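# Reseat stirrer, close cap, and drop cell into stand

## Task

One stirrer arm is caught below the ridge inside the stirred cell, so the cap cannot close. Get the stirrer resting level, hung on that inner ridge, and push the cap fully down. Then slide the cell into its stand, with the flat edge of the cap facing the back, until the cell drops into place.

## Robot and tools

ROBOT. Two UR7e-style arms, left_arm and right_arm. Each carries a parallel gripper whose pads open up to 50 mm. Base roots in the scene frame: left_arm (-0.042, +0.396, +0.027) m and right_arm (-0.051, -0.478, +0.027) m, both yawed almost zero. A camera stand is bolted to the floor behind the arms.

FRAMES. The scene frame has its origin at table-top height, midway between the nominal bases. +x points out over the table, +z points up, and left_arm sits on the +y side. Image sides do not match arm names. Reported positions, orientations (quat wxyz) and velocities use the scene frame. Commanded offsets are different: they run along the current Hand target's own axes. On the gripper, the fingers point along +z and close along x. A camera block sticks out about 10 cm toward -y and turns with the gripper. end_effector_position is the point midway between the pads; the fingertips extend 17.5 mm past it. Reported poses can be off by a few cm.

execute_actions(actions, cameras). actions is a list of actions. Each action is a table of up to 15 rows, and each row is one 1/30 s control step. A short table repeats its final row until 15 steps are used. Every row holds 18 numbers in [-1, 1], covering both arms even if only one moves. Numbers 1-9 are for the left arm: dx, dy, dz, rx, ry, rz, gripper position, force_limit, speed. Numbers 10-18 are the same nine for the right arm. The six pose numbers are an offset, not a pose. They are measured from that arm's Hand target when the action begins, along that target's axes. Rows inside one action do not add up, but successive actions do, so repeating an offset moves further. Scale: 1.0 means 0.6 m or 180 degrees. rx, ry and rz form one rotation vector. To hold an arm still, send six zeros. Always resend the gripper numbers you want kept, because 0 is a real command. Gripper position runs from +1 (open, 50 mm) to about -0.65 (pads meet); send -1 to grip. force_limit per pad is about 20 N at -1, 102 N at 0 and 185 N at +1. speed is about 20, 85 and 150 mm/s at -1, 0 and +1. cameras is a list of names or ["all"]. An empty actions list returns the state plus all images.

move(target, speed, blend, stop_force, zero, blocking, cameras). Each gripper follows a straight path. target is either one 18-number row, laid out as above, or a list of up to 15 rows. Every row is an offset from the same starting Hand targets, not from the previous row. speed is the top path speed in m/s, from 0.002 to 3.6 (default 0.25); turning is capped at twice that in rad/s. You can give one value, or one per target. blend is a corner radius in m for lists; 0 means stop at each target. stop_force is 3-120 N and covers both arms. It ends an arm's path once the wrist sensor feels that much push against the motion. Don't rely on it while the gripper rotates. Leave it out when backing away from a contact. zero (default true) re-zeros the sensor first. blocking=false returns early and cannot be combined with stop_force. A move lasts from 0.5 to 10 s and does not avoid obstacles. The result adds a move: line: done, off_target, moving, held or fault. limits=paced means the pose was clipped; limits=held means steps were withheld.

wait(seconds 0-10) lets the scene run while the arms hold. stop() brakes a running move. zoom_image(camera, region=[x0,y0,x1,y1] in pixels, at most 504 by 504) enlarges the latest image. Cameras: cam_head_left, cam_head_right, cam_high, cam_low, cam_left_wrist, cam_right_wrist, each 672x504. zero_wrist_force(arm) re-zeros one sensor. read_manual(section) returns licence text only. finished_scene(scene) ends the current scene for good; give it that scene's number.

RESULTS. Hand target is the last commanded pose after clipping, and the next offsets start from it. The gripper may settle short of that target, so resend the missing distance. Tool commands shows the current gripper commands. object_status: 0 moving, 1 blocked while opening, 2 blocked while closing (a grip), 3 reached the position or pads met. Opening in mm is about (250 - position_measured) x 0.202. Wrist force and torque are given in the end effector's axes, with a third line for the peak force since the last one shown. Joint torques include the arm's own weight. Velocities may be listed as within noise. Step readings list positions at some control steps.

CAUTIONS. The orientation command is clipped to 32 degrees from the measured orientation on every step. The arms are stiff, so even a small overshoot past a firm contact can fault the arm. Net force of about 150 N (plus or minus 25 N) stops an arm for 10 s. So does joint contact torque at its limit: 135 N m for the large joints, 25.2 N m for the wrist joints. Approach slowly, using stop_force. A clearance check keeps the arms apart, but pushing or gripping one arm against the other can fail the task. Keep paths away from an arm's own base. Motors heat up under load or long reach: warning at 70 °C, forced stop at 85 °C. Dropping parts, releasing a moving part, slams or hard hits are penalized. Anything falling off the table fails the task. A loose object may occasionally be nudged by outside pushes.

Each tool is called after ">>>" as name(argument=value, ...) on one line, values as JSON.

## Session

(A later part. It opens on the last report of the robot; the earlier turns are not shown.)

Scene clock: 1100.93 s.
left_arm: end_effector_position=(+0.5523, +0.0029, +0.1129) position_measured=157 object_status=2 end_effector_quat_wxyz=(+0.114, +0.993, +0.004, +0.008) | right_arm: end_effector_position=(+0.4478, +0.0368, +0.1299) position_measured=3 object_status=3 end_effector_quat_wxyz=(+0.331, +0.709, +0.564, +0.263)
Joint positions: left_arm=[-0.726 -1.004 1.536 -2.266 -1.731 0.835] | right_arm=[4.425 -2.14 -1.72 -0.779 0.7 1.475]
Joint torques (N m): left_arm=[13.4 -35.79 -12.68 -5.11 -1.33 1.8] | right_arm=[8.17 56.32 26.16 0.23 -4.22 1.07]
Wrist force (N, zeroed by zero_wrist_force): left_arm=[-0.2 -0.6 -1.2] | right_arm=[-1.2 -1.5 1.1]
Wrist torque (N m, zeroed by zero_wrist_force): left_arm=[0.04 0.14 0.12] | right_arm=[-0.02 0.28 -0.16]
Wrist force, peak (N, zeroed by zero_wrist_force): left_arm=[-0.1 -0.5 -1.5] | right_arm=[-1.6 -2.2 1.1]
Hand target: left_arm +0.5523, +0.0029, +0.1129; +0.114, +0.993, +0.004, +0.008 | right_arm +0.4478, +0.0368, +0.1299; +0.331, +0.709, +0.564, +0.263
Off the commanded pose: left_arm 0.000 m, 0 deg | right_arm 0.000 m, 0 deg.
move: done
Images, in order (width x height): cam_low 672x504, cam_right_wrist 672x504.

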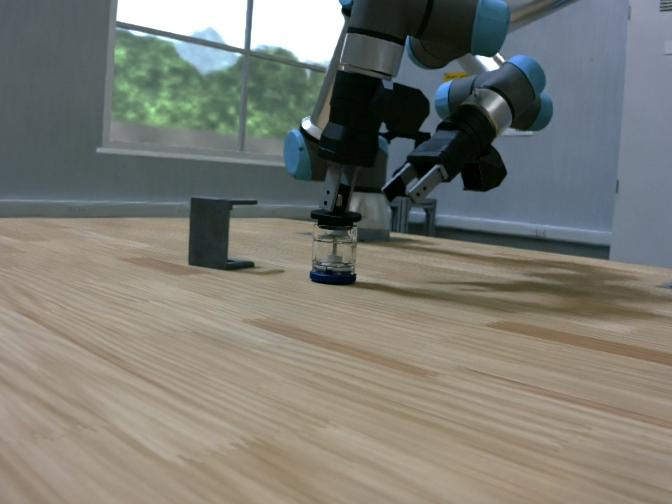

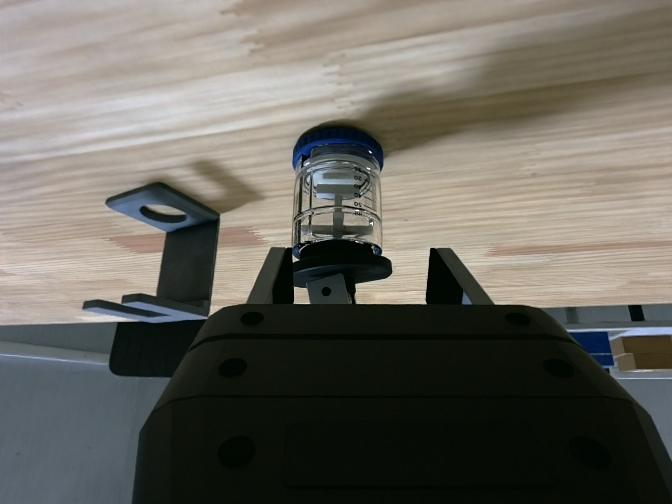

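>>> move(target=[0,-0.0038,0.0162,0,0,0,-1,-0.8,-1,0,0,0,0,0,0,1,1,1], speed=0.012, stop_force=5, cameras=["cam_right_wrist","cam_low"])

>>> zoom_image(camera="cam_right_wrist", region=[250, 130, 430, 310])

>>> zoom_image(camera="cam_low", region=[290, 170, 380, 290])

Scene clock: 1107.73 s.
left_arm: end_effector_position=(+0.5523, +0.0029, +0.1112) position_measured=157 object_status=2 end_effector_quat_wxyz=(+0.114, +0.993, +0.004, +0.008) | right_arm: end_effector_position=(+0.4478, +0.0368, +0.1299) position_measured=3 object_status=3 end_effector_quat_wxyz=(+0.331, +0.709, +0.564, +0.263)
Joint positions: left_arm=[-0.726 -1.002 1.537 -2.27 -1.731 0.835] | right_arm=[4.425 -2.14 -1.72 -0.779 0.7 1.475]
Joint torques (N m): left_arm=[10.79 -56.5 -37.48 -2.14 -0.78 1.24] | right_arm=[8.14 56.64 26.19 0.38 -4.15 1.23]
Wrist force (N, zeroed by zero_wrist_force): left_arm=[0.1 -1.0 0.4] | right_arm=[-1.3 -1.7 1.1]
Wrist torque (N m, zeroed by zero_wrist_force): left_arm=[0.02 0.15 0.12] | right_arm=[-0.04 0.30 -0.16]
Wrist force, peak (N, zeroed by zero_wrist_force): left_arm=[-1.0 0.3 -7.5] | right_arm=[-1.4 -2.1 1.2]
Hand target: left_arm +0.5523, +0.0029, +0.1112; +0.114, +0.993, +0.004, +0.008 (not the last commanded pose) | right_arm +0.4478, +0.0368, +0.1299; +0.331, +0.709, +0.564, +0.263
Off the commanded pose: left_arm 0.008 m, 0 deg | right_arm 0.000 m, 0 deg.
move: contact (left_arm)
Images, in order (width x height): cam_low 672x504, cam_right_wrist 672x504.

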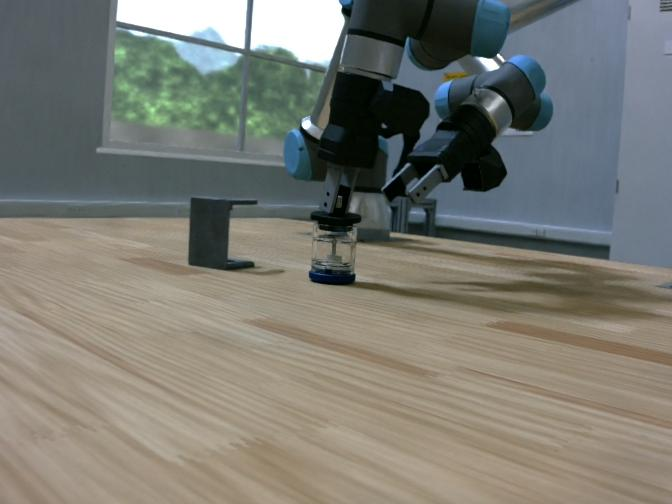

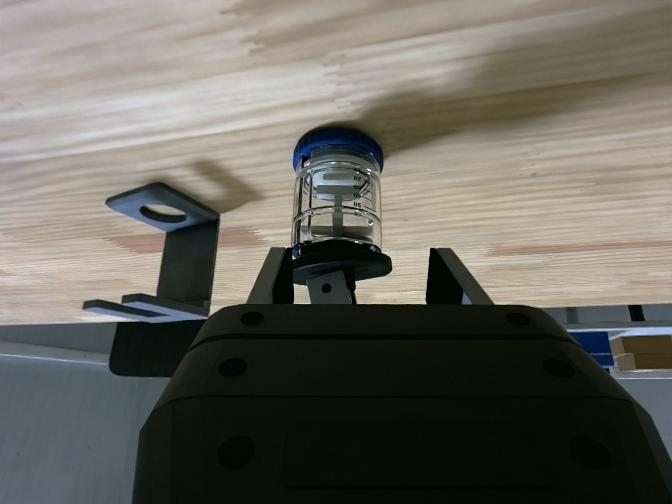

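Scaled by 2.800 from the camera's 672x504 image, which has a finer 960x720 frame.

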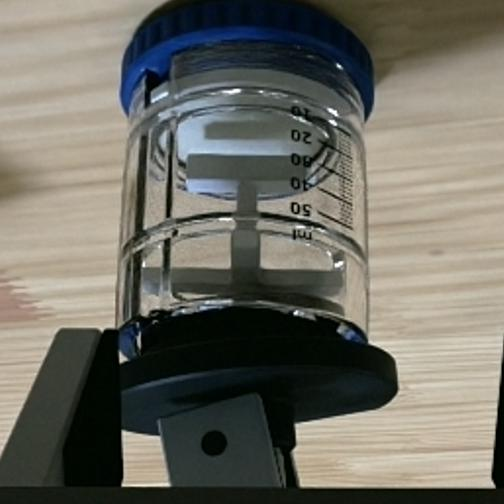

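Scaled by 4.200 from the camera's 672x504 image, which has a finer 960x720 frame.

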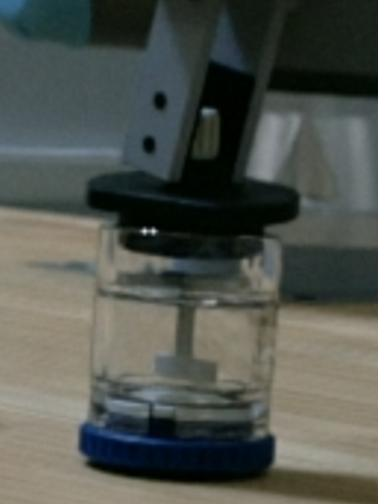

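>>> move(target=[0,0,0,0,0,0,0.3,-0.8,-1,0,0,0,0,0,0,1,1,1], cameras=["cam_right_wrist","cam_low"])

>>> zoom_image(camera="cam_right_wrist", region=[250, 130, 430, 310])

>>> zoom_image(camera="cam_low", region=[290, 170, 380, 290])

Scene clock: 1119.57 s.
left_arm: end_effector_position=(+0.5523, +0.0029, +0.1112) position_measured=107 object_status=0 end_effector_quat_wxyz=(+0.114, +0.993, +0.004, +0.008) | right_arm: end_effector_position=(+0.4478, +0.0368, +0.1299) position_measured=3 object_status=3 end_effector_quat_wxyz=(+0.331, +0.709, +0.564, +0.263)
Joint positions: left_arm=[-0.726 -1.002 1.537 -2.27 -1.731 0.835] | right_arm=[4.425 -2.14 -1.72 -0.779 0.7 1.475]
Joint torques (N m): left_arm=[1.27 -50.76 -32.51 -4.13 0.58 -1.61] | right_arm=[9.26 56.96 26.58 0.27 -4.28 1.14]
Wrist force (N, zeroed by zero_wrist_force): left_arm=[0.5 -0.3 -1.5] | right_arm=[-1.5 -1.6 1.0]
Wrist torque (N m, zeroed by zero_wrist_force): left_arm=[0.06 0.08 0.11] | right_arm=[-0.04 0.32 -0.16]
Wrist force, peak (N, zeroed by zero_wrist_force): left_arm=[0.3 -0.4 -1.9] | right_arm=[-1.4 -2.2 1.1]
Hand target: left_arm +0.5523, +0.0029, +0.1112; +0.114, +0.993, +0.004, +0.008 | right_arm +0.4478, +0.0368, +0.1299; +0.331, +0.709, +0.564, +0.263
Off the commanded pose: left_arm 0.000 m, 0 deg | right_arm 0.000 m, 0 deg.
move: done
Images, in order (width x height): cam_low 672x504, cam_right_wrist 672x504.

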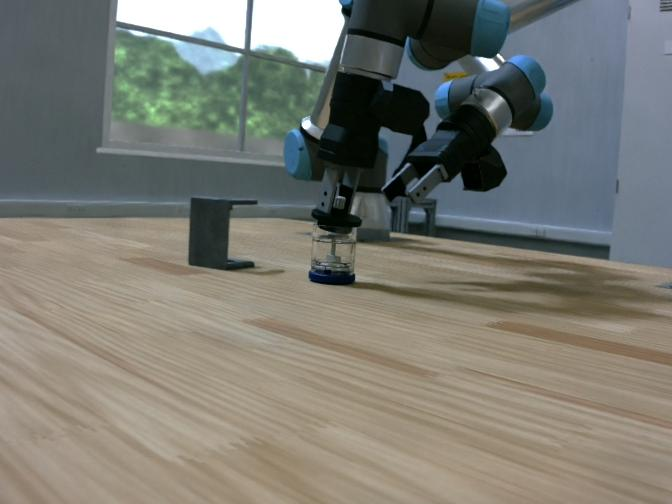

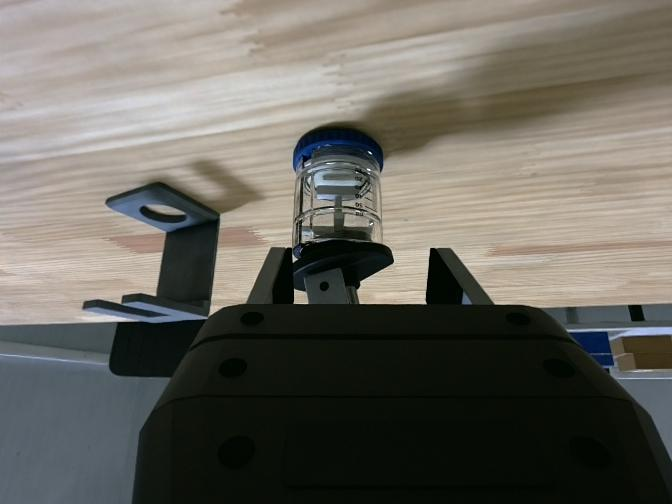

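Scaled by 2.800 from the camera's 672x504 image, which has a finer 960x720 frame.

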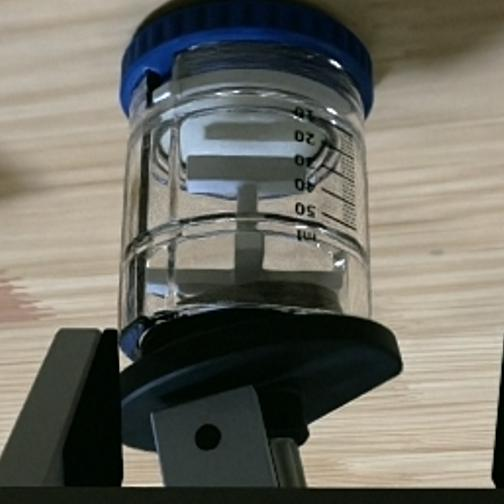

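Scaled by 4.200 from the camera's 672x504 image, which has a finer 960x720 frame.

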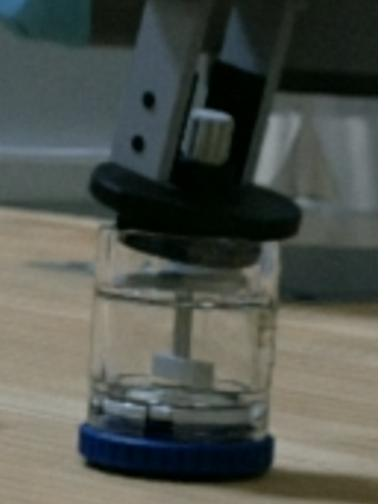

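>>> move(target=[0.0009,0.0132,-0.0568,0,0,0,0.3,-0.8,-1,0,0,0,0,0,0,1,1,1], speed=0.06)

>>> move(target=[0,0.0288,0.0084,0.0726,0,0,-1,-0.9,0.5,0,0,0,0,0,0,1,1,1], speed=0.1, cameras=["cam_right_wrist","cam_low","cam_left_wrist"])

>>> zoom_image(camera="cam_right_wrist", region=[250, 130, 430, 310])

>>> zoom_image(camera="cam_low", region=[290, 170, 380, 290])

Scene clock: 1140.03 s.
left_arm: end_effector_position=(+0.5523, +0.0029, +0.1461) position_measured=107 object_status=3 end_effector_quat_wxyz=(+0.114, +0.993, +0.004, +0.008) | right_arm: end_effector_position=(+0.4478, +0.0368, +0.1299) position_measured=3 object_status=3 end_effector_quat_wxyz=(+0.331, +0.709, +0.564, +0.263)
Joint positions: left_arm=[-0.726 -1.041 1.5 -2.194 -1.731 0.835] | right_arm=[4.425 -2.14 -1.72 -0.779 0.7 1.475]
Joint torques (N m): left_arm=[-10.37 -54.15 -36.83 -1.86 0.48 -1.16] | right_arm=[8.47 56.61 25.49 0.7 -4.19 0.92]
Wrist force (N, zeroed by zero_wrist_force): left_arm=[0.2 -0.6 -1.3] | right_arm=[-1.3 -1.4 1.2]
Wrist torque (N m, zeroed by zero_wrist_force): left_arm=[0.06 0.07 0.10] | right_arm=[-0.01 0.29 -0.16]
Wrist force, peak (N, zeroed by zero_wrist_force): left_arm=[0.2 -1.0 -1.9] | right_arm=[-1.5 -1.9 1.3]
Hand target: left_arm +0.5523, +0.0029, +0.1462; +0.114, +0.993, +0.004, +0.008 | right_arm +0.4478, +0.0368, +0.1299; +0.331, +0.709, +0.564, +0.263
Off the commanded pose: left_arm 0.000 m, 0 deg | right_arm 0.000 m, 0 deg.
move: done

Scene clock: 1141.77 s.
left_arm: end_effector_position=(+0.5525, -0.0151, +0.1452) position_measured=251 object_status=3 end_effector_quat_wxyz=(+0.000, +1.000, +0.005, +0.008) | right_arm: end_effector_position=(+0.4478, +0.0368, +0.1299) position_measured=3 object_status=3 end_effector_quat_wxyz=(+0.331, +0.709, +0.564, +0.263)
Joint positions: left_arm=[-0.806 -0.972 1.329 -1.938 -1.56 0.766] | right_arm=[4.425 -2.14 -1.72 -0.779 0.7 1.475]
Joint torques (N m): left_arm=[-13.63 -38.44 -38.92 -0.99 1.11 -2.44] | right_arm=[8.52 55.97 25.36 0.36 -4.1 0.95]
Wrist force (N, zeroed by zero_wrist_force): left_arm=[0.5 -0.7 -1.2] | right_arm=[-1.3 -1.7 0.9]
Wrist torque (N m, zeroed by zero_wrist_force): left_arm=[-0.06 -0.01 0.08] | right_arm=[-0.06 0.29 -0.16]
Wrist force, peak (N, zeroed by zero_wrist_force): left_arm=[0.2 -0.9 -1.9] | right_arm=[-1.4 -2.1 1.2]
Hand target: left_arm +0.5525, -0.0151, +0.1452; +0.000, +1.000, +0.005, +0.008 | right_arm +0.4478, +0.0368, +0.1299; +0.331, +0.709, +0.564, +0.263
Off the commanded pose: left_arm 0.000 m, 0 deg | right_arm 0.000 m, 0 deg.
move: done
Images, in order (width x height): cam_low 672x504, cam_left_wrist 672x504, cam_right_wrist 672x504.

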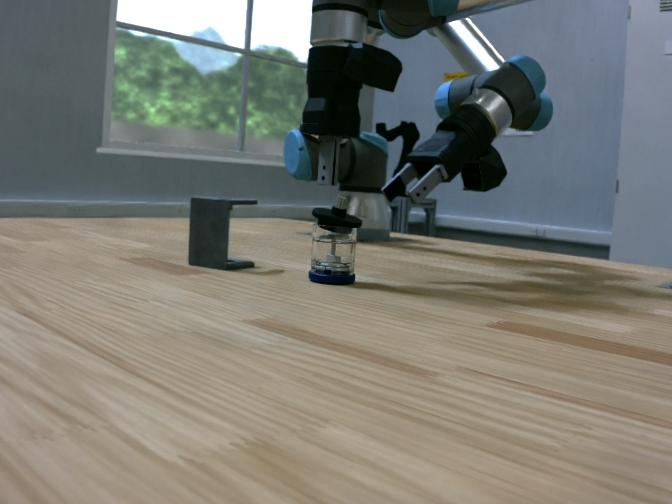

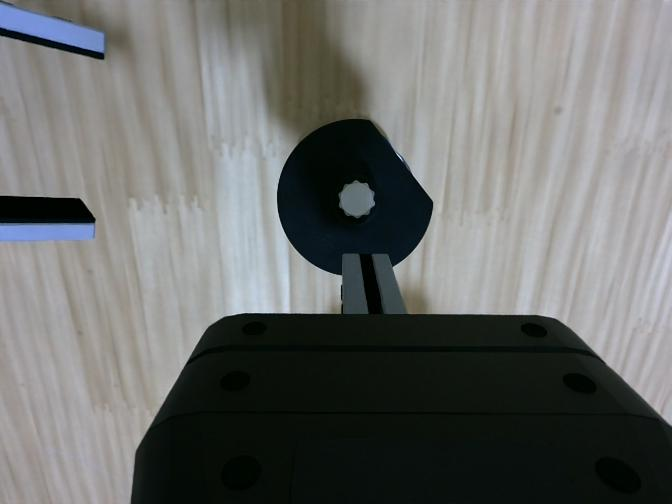

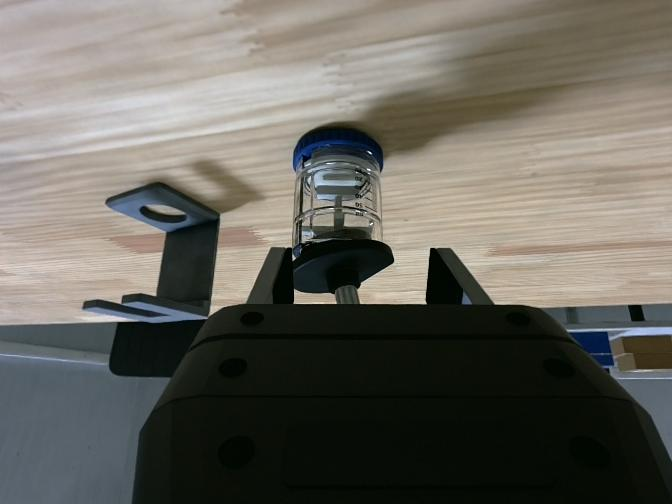

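Scaled by 2.800 from the camera's 672x504 image, which has a finer 960x720 frame.

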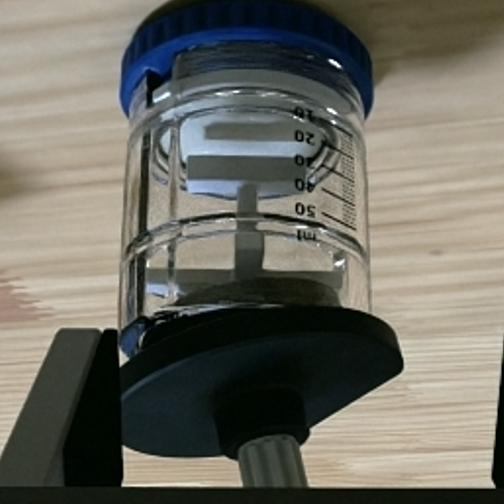

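Scaled by 4.200 from the camera's 672x504 image, which has a finer 960x720 frame.

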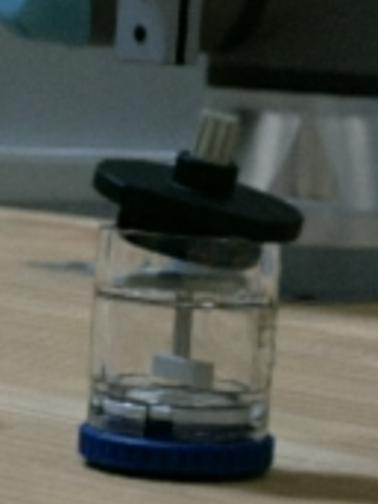

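>>> move(target=[0,0,0.0712,0,0,0,-1,-0.9,0.5,0,0,0,0,0,0,1,1,1], speed=0.025, stop_force=8, cameras=["cam_right_wrist","cam_low","cam_left_wrist"])

>>> zoom_image(camera="cam_right_wrist", region=[250, 130, 430, 310])

>>> zoom_image(camera="cam_low", region=[290, 170, 380, 290])

Scene clock: 1161.33 s.
left_arm: end_effector_position=(+0.5531, -0.0150, +0.1032) position_measured=251 object_status=3 end_effector_quat_wxyz=(+0.000, +1.000, +0.005, +0.008) | right_arm: end_effector_position=(+0.4478, +0.0368, +0.1299) position_measured=3 object_status=3 end_effector_quat_wxyz=(+0.331, +0.709, +0.564, +0.263)
Joint positions: left_arm=[-0.806 -0.931 1.376 -2.026 -1.56 0.766] | right_arm=[4.425 -2.14 -1.72 -0.779 0.7 1.475]
Joint torques (N m): left_arm=[8.81 -54.32 -34.42 -1.29 0.01 1.38] | right_arm=[8.65 55.67 25.46 0.33 -3.98 0.63]
Wrist force (N, zeroed by zero_wrist_force): left_arm=[0.6 -1.0 -7.9] | right_arm=[-0.8 -1.9 1.1]
Wrist torque (N m, zeroed by zero_wrist_force): left_arm=[0.02 -0.04 0.02] | right_arm=[-0.09 0.21 -0.16]
Wrist force, peak (N, zeroed by zero_wrist_force): left_arm=[-0.1 -1.0 -14.5] | right_arm=[-1.6 -2.0 1.1]
Hand target: left_arm +0.5531, -0.0150, +0.1032; +0.000, +1.000, +0.005, +0.008 (not the last commanded pose) | right_arm +0.4478, +0.0368, +0.1299; +0.331, +0.709, +0.564, +0.263
Off the commanded pose: left_arm 0.001 m, 0 deg | right_arm 0.000 m, 0 deg.
move: contact (left_arm)
Images, in order (width x height): cam_low 672x504, cam_left_wrist 672x504, cam_right_wrist 672x504.

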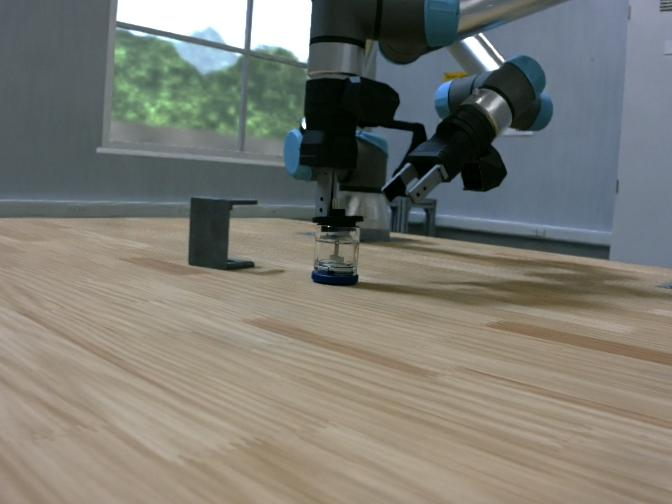

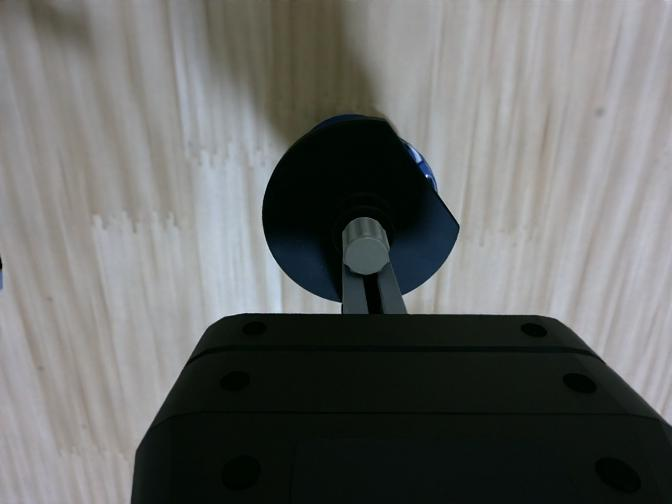

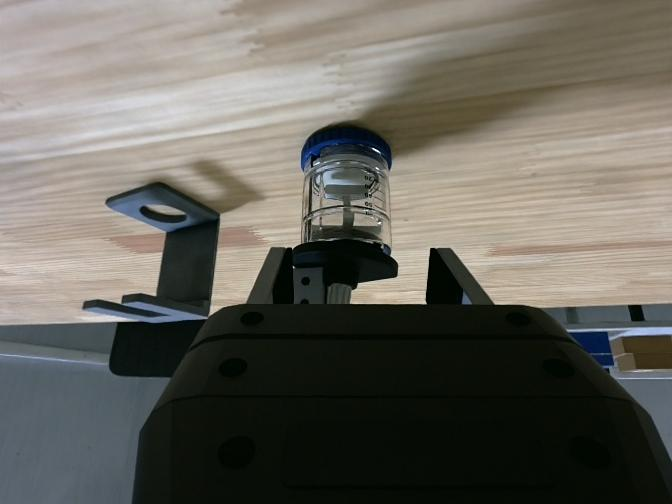

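Scaled by 2.800 from the camera's 672x504 image, which has a finer 960x720 frame.

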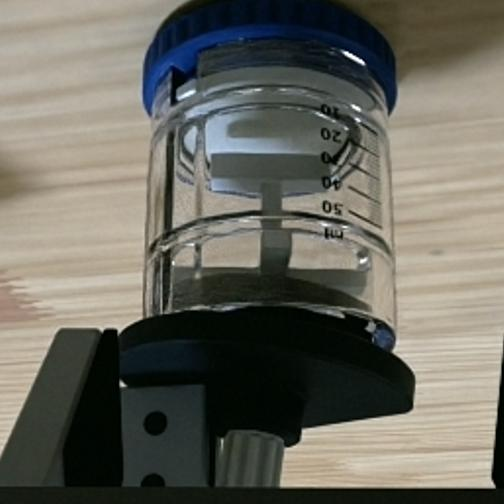

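Scaled by 4.200 from the camera's 672x504 image, which has a finer 960x720 frame.

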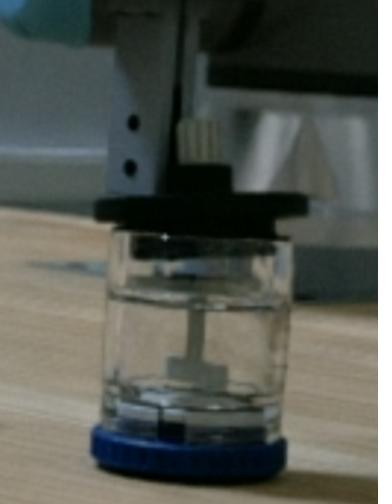

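>>> move(target=[[0,0,-0.0667,0,0,0,-1,-0.9,0.5,0,0,0,0,0,0,1,1,1],[-0.01,-0.0783,-0.0667,0,0,0,-1,-0.9,0.5,0,0,0,0,0,0,1,1,1]], speed=0.1)

>>> move(target=[0,0,0.07,0,0,0,-1,-0.9,0.5,0,0,0,0,0,0,1,1,1], speed=0.025, stop_force=10, cameras=["cam_right_wrist","cam_low","cam_left_wrist"])

>>> zoom_image(camera="cam_right_wrist", region=[250, 130, 430, 310])

>>> zoom_image(camera="cam_low", region=[290, 170, 380, 290])

Scene clock: 1189.17 s.
left_arm: end_effector_position=(+0.5461, +0.0317, +0.1432) position_measured=251 object_status=3 end_effector_quat_wxyz=(+0.000, +1.000, +0.005, +0.008) | right_arm: end_effector_position=(+0.4478, +0.0368, +0.1299) position_measured=3 object_status=3 end_effector_quat_wxyz=(+0.331, +0.709, +0.564, +0.263)
Joint positions: left_arm=[-0.764 -1.04 1.446 -1.987 -1.56 0.808] | right_arm=[4.425 -2.14 -1.72 -0.779 0.7 1.475]
Joint torques (N m): left_arm=[13.51 -55.44 -12.89 -4.74 -1.28 1.85] | right_arm=[6.89 56.75 26.78 0.34 -4.3 0.67]
Wrist force (N, zeroed by zero_wrist_force): left_arm=[0.3 -0.3 -1.8] | right_arm=[-0.7 -1.5 0.6]
Wrist torque (N m, zeroed by zero_wrist_force): left_arm=[-0.03 0.05 -0.05] | right_arm=[-0.01 0.21 -0.16]
Wrist force, peak (N, zeroed by zero_wrist_force): left_arm=[0.6 -0.8 -8.2] | right_arm=[-1.3 -1.9 1.6]
Hand target: left_arm +0.5460, +0.0319, +0.1432; +0.000, +1.000, +0.005, +0.008 | right_arm +0.4478, +0.0368, +0.1299; +0.331, +0.709, +0.564, +0.263
Off the commanded pose: left_arm 0.000 m, 0 deg | right_arm 0.000 m, 0 deg.
move: done

Scene clock: 1192.07 s.
left_arm: end_effector_position=(+0.5467, +0.0319, +0.1030) position_measured=251 object_status=3 end_effector_quat_wxyz=(+0.000, +1.000, +0.005, +0.008) | right_arm: end_effector_position=(+0.4478, +0.0368, +0.1299) position_measured=3 object_status=3 end_effector_quat_wxyz=(+0.331, +0.709, +0.564, +0.263)
Joint positions: left_arm=[-0.764 -0.998 1.491 -2.074 -1.56 0.808] | right_arm=[4.425 -2.14 -1.72 -0.779 0.7 1.475]
Joint torques (N m): left_arm=[8.72 -55.1 -36.93 -1.48 -0.13 1.08] | right_arm=[7.79 55.25 26.24 0.44 -4.06 0.86]
Wrist force (N, zeroed by zero_wrist_force): left_arm=[0.4 -0.6 -1.4] | right_arm=[-1.2 -1.7 1.2]
Wrist torque (N m, zeroed by zero_wrist_force): left_arm=[0.00 0.00 -0.06] | right_arm=[-0.04 0.28 -0.16]
Wrist force, peak (N, zeroed by zero_wrist_force): left_arm=[-0.2 -0.6 -13.3] | right_arm=[-1.3 -2.2 1.1]
Hand target: left_arm +0.5467, +0.0319, +0.1030; +0.000, +1.000, +0.005, +0.008 (not the last commanded pose) | right_arm +0.4478, +0.0368, +0.1299; +0.331, +0.709, +0.564, +0.263
Off the commanded pose: left_arm 0.002 m, 0 deg | right_arm 0.000 m, 0 deg.
move: contact (left_arm)
Images, in order (width x height): cam_low 672x504, cam_left_wrist 672x504, cam_right_wrist 672x504.

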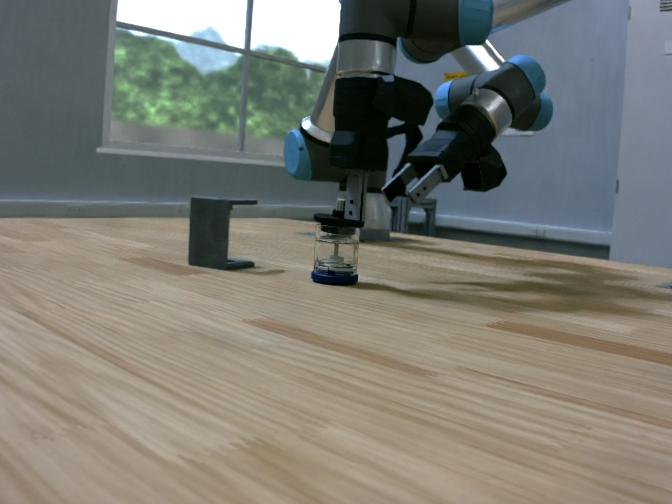

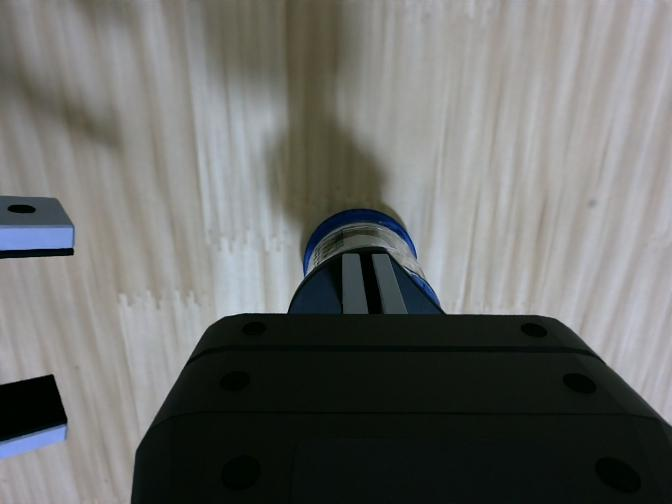

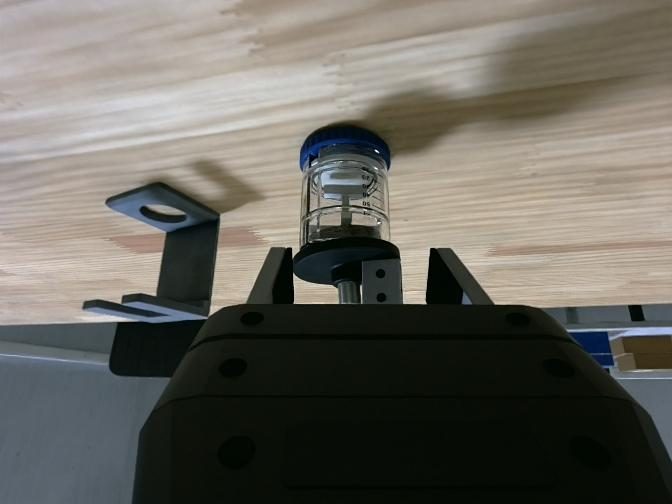

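Scaled by 2.800 from the camera's 672x504 image, which has a finer 960x720 frame.

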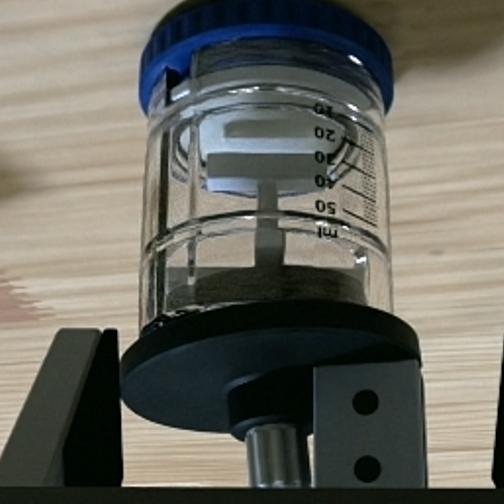

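Scaled by 4.200 from the camera's 672x504 image, which has a finer 960x720 frame.

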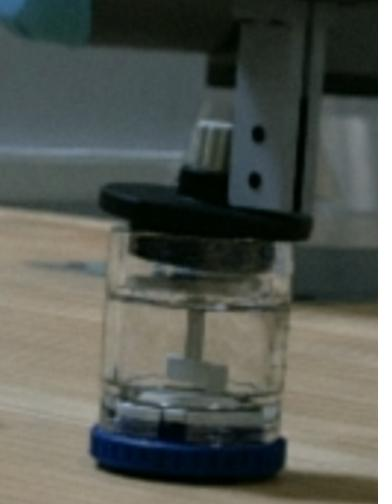

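>>> move(target=[[0,0,-0.0667,0,0,0,-1,-0.9,0.5,0,0,0,0,0,0,1,1,1],[0.0088,0.04,-0.0667,0,0,0,-1,-0.9,0.5,0,0,0,0,0,0,1,1,1]], speed=0.1, cameras=["cam_left_wrist","cam_low"])

>>> zoom_image(camera="cam_low", region=[290, 170, 380, 290])

Scene clock: 1208.50 s.
left_arm: end_effector_position=(+0.5516, +0.0080, +0.1431) position_measured=251 object_status=3 end_effector_quat_wxyz=(+0.000, +1.000, +0.005, +0.008) | right_arm: end_effector_position=(+0.4478, +0.0368, +0.1299) position_measured=3 object_status=3 end_effector_quat_wxyz=(+0.331, +0.709, +0.564, +0.263)
Joint positions: left_arm=[-0.784 -1.001 1.383 -1.963 -1.56 0.788] | right_arm=[4.425 -2.14 -1.72 -0.779 0.7 1.475]
Joint torques (N m): left_arm=[-12.85 -36.4 -37.28 -1.2 1.23 -2.28] | right_arm=[10.07 55.14 25.51 0.49 -4.16 0.79]
Wrist force (N, zeroed by zero_wrist_force): left_arm=[0.4 -0.4 -1.7] | right_arm=[-1.4 -1.8 1.0]
Wrist torque (N m, zeroed by zero_wrist_force): left_arm=[-0.06 0.05 0.08] | right_arm=[-0.07 0.31 -0.16]
Wrist force, peak (N, zeroed by zero_wrist_force): left_arm=[0.4 -0.2 -2.8] | right_arm=[-1.3 -2.3 1.1]
Hand target: left_arm +0.5516, +0.0079, +0.1431; +0.000, +1.000, +0.005, +0.008 | right_arm +0.4478, +0.0368, +0.1299; +0.331, +0.709, +0.564, +0.263
Off the commanded pose: left_arm 0.000 m, 0 deg | right_arm 0.000 m, 0 deg.
move: done
Images, in order (width x height): cam_low 672x504, cam_left_wrist 672x504.

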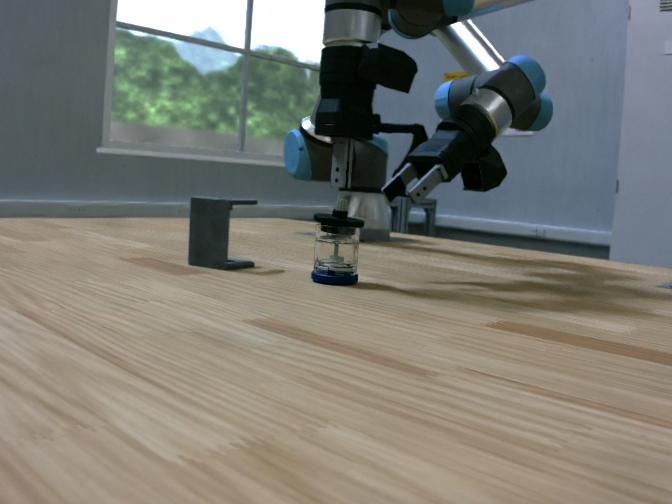

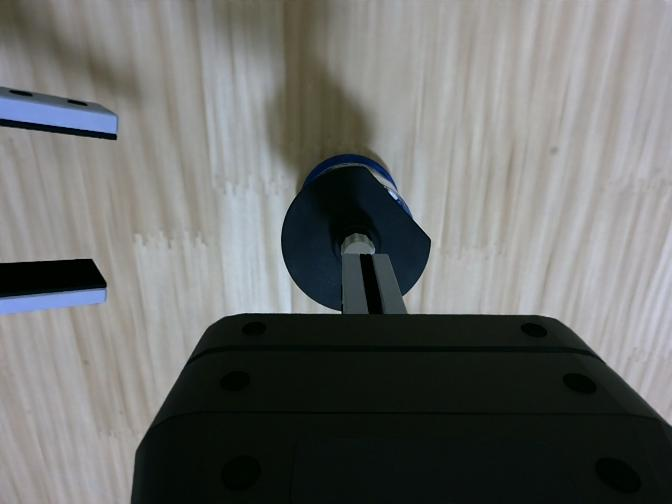

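Scaled by 4.200 from the camera's 672x504 image, which has a finer 960x720 frame.

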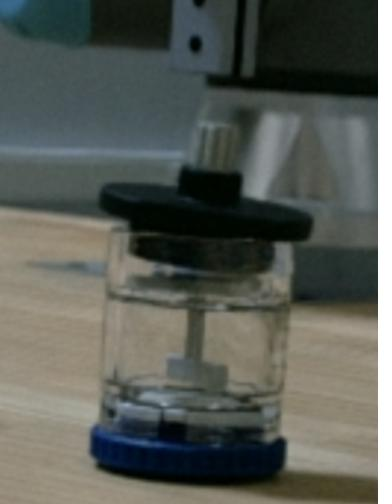

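>>> move(target=[0,-0.005,0.03,0,0,0,-1,-0.9,0.5,0,0,0,0,0,0,1,1,1], speed=0.025, stop_force=20, cameras=["cam_right_wrist","cam_low","cam_left_wrist"])

>>> zoom_image(camera="cam_right_wrist", region=[250, 130, 430, 310])

>>> zoom_image(camera="cam_low", region=[290, 170, 380, 290])

Scene clock: 1230.33 s.
left_arm: end_effector_position=(+0.5518, +0.0108, +0.1253) position_measured=251 object_status=3 end_effector_quat_wxyz=(+0.000, +1.000, +0.005, +0.008) | right_arm: end_effector_position=(+0.4478, +0.0368, +0.1299) position_measured=3 object_status=3 end_effector_quat_wxyz=(+0.331, +0.709, +0.564, +0.263)
Joint positions: left_arm=[-0.781 -0.987 1.41 -2.004 -1.56 0.791] | right_arm=[4.425 -2.14 -1.72 -0.779 0.7 1.475]
Joint torques (N m): left_arm=[14.48 -29.71 -14.41 1.15 -0.12 1.55] | right_arm=[7.31 55.43 25.76 0.31 -4.16 0.53]
Wrist force (N, zeroed by zero_wrist_force): left_arm=[0.5 3.9 -24.0] | right_arm=[-0.9 -1.6 1.1]
Wrist torque (N m, zeroed by zero_wrist_force): left_arm=[-0.13 -0.09 -0.09] | right_arm=[-0.04 0.23 -0.16]
Wrist force, peak (N, zeroed by zero_wrist_force): left_arm=[0.3 3.7 -24.6] | right_arm=[-1.5 -2.0 1.2]
Hand target: left_arm +0.5519, +0.0108, +0.1254; +0.000, +1.000, +0.005, +0.008 | right_arm +0.4478, +0.0368, +0.1299; +0.331, +0.709, +0.564, +0.263
Off the commanded pose: left_arm 0.000 m, 0 deg | right_arm 0.000 m, 0 deg.
move: contact (left_arm)
Images, in order (width x height): cam_low 672x504, cam_left_wrist 672x504, cam_right_wrist 672x504.

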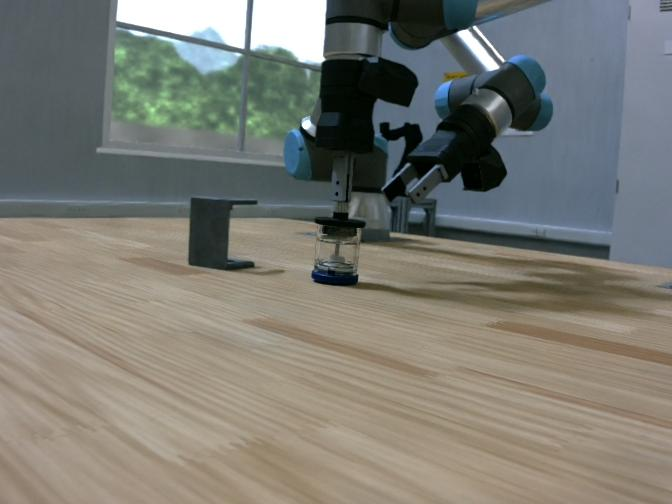

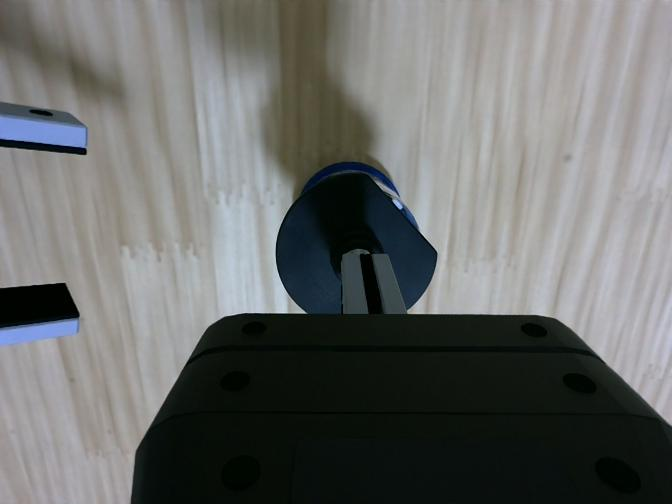

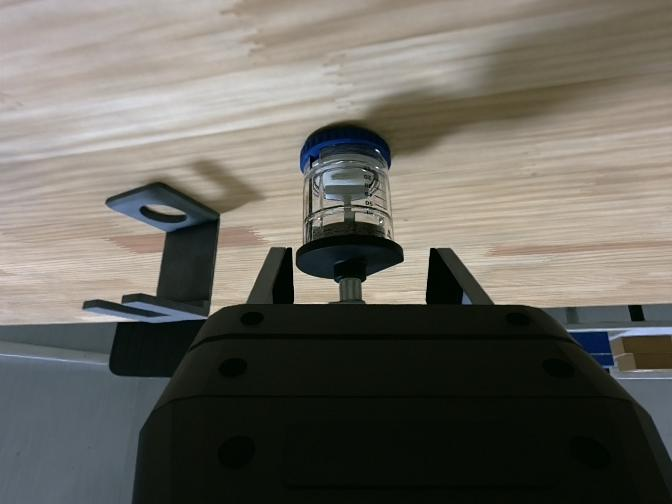

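Scaled by 2.800 from the camera's 672x504 image, which has a finer 960x720 frame.

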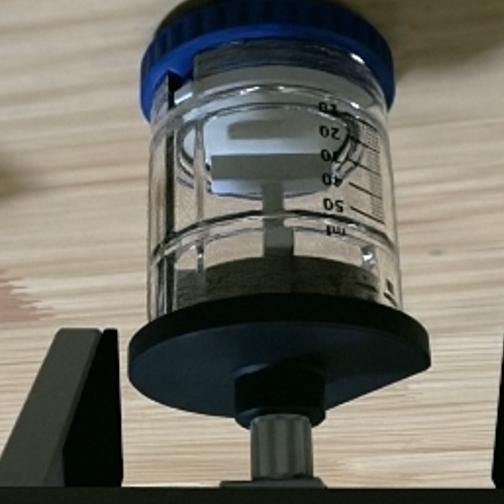

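Scaled by 4.200 from the camera's 672x504 image, which has a finer 960x720 frame.

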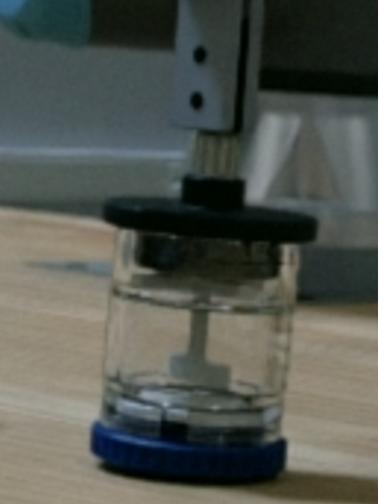

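>>> move(target=[0,0,0.01,0,0,0,-1,-0.9,0.5,0,0,0,0,0,0,1,1,1], speed=0.01, stop_force=35, cameras=["cam_right_wrist","cam_low"])

>>> zoom_image(camera="cam_right_wrist", region=[250, 130, 430, 310])

>>> zoom_image(camera="cam_low", region=[290, 170, 380, 290])

Scene clock: 1238.43 s.
left_arm: end_effector_position=(+0.5521, +0.0106, +0.1245) position_measured=251 object_status=3 end_effector_quat_wxyz=(+0.000, +1.000, +0.005, +0.008) | right_arm: end_effector_position=(+0.4478, +0.0368, +0.1299) position_measured=3 object_status=3 end_effector_quat_wxyz=(+0.331, +0.709, +0.564, +0.263)
Joint positions: left_arm=[-0.781 -0.986 1.411 -2.007 -1.56 0.791] | right_arm=[4.425 -2.14 -1.72 -0.779 0.7 1.475]
Joint torques (N m): left_arm=[5.74 -18.27 -8.18 3.66 3.45 -1.18] | right_arm=[8.32 55.41 26.54 0.27 -4 0.53]
Wrist force (N, zeroed by zero_wrist_force): left_arm=[-1.0 9.0 -58.4] | right_arm=[-1.5 -2.0 1.0]
Wrist torque (N m, zeroed by zero_wrist_force): left_arm=[-0.29 -0.28 -0.10] | right_arm=[-0.11 0.33 -0.16]
Wrist force, peak (N, zeroed by zero_wrist_force): left_arm=[-1.5 11.1 -72.1] | right_arm=[-1.2 -2.4 0.9]
Hand target: left_arm +0.5521, +0.0106, +0.1245; +0.000, +1.000, +0.005, +0.008 (not the last commanded pose) | right_arm +0.4478, +0.0368, +0.1299; +0.331, +0.709, +0.564, +0.263
Off the commanded pose: left_arm 0.005 m, 0 deg | right_arm 0.000 m, 0 deg.
move: contact (left_arm)
Images, in order (width x height): cam_low 672x504, cam_right_wrist 672x504.

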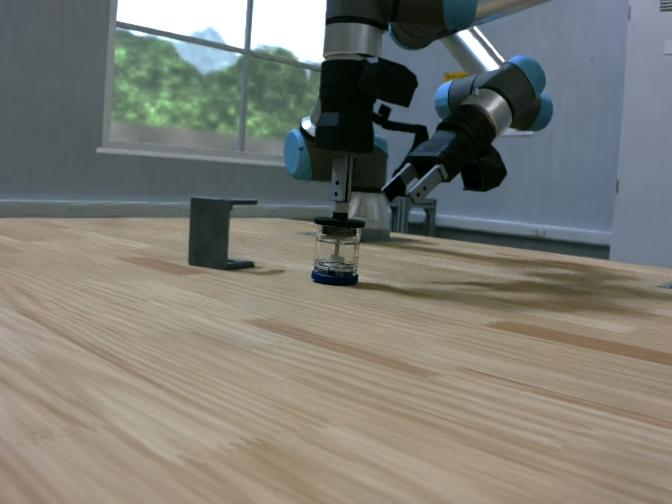

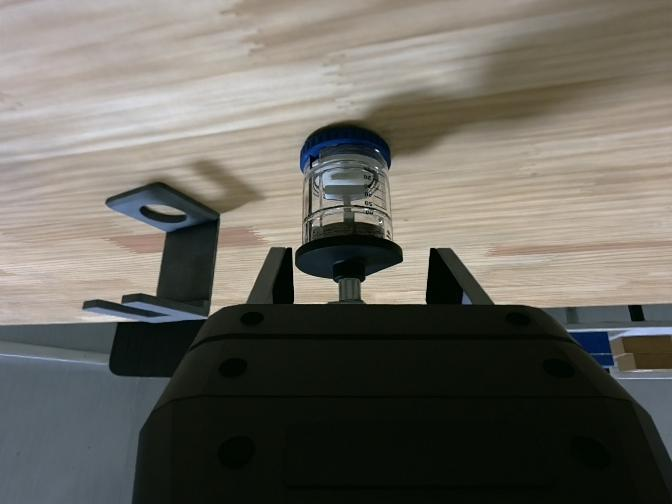

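Scaled by 2.800 from the camera's 672x504 image, which has a finer 960x720 frame.

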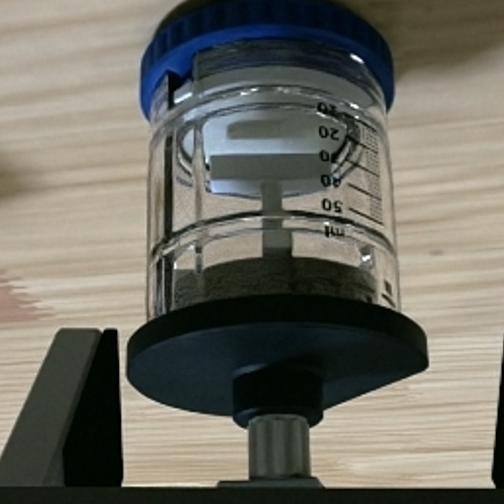

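Scaled by 4.200 from the camera's 672x504 image, which has a finer 960x720 frame.

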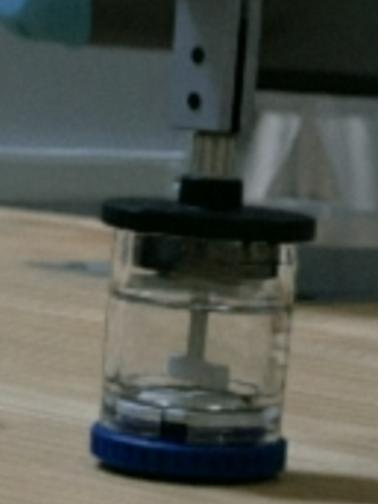

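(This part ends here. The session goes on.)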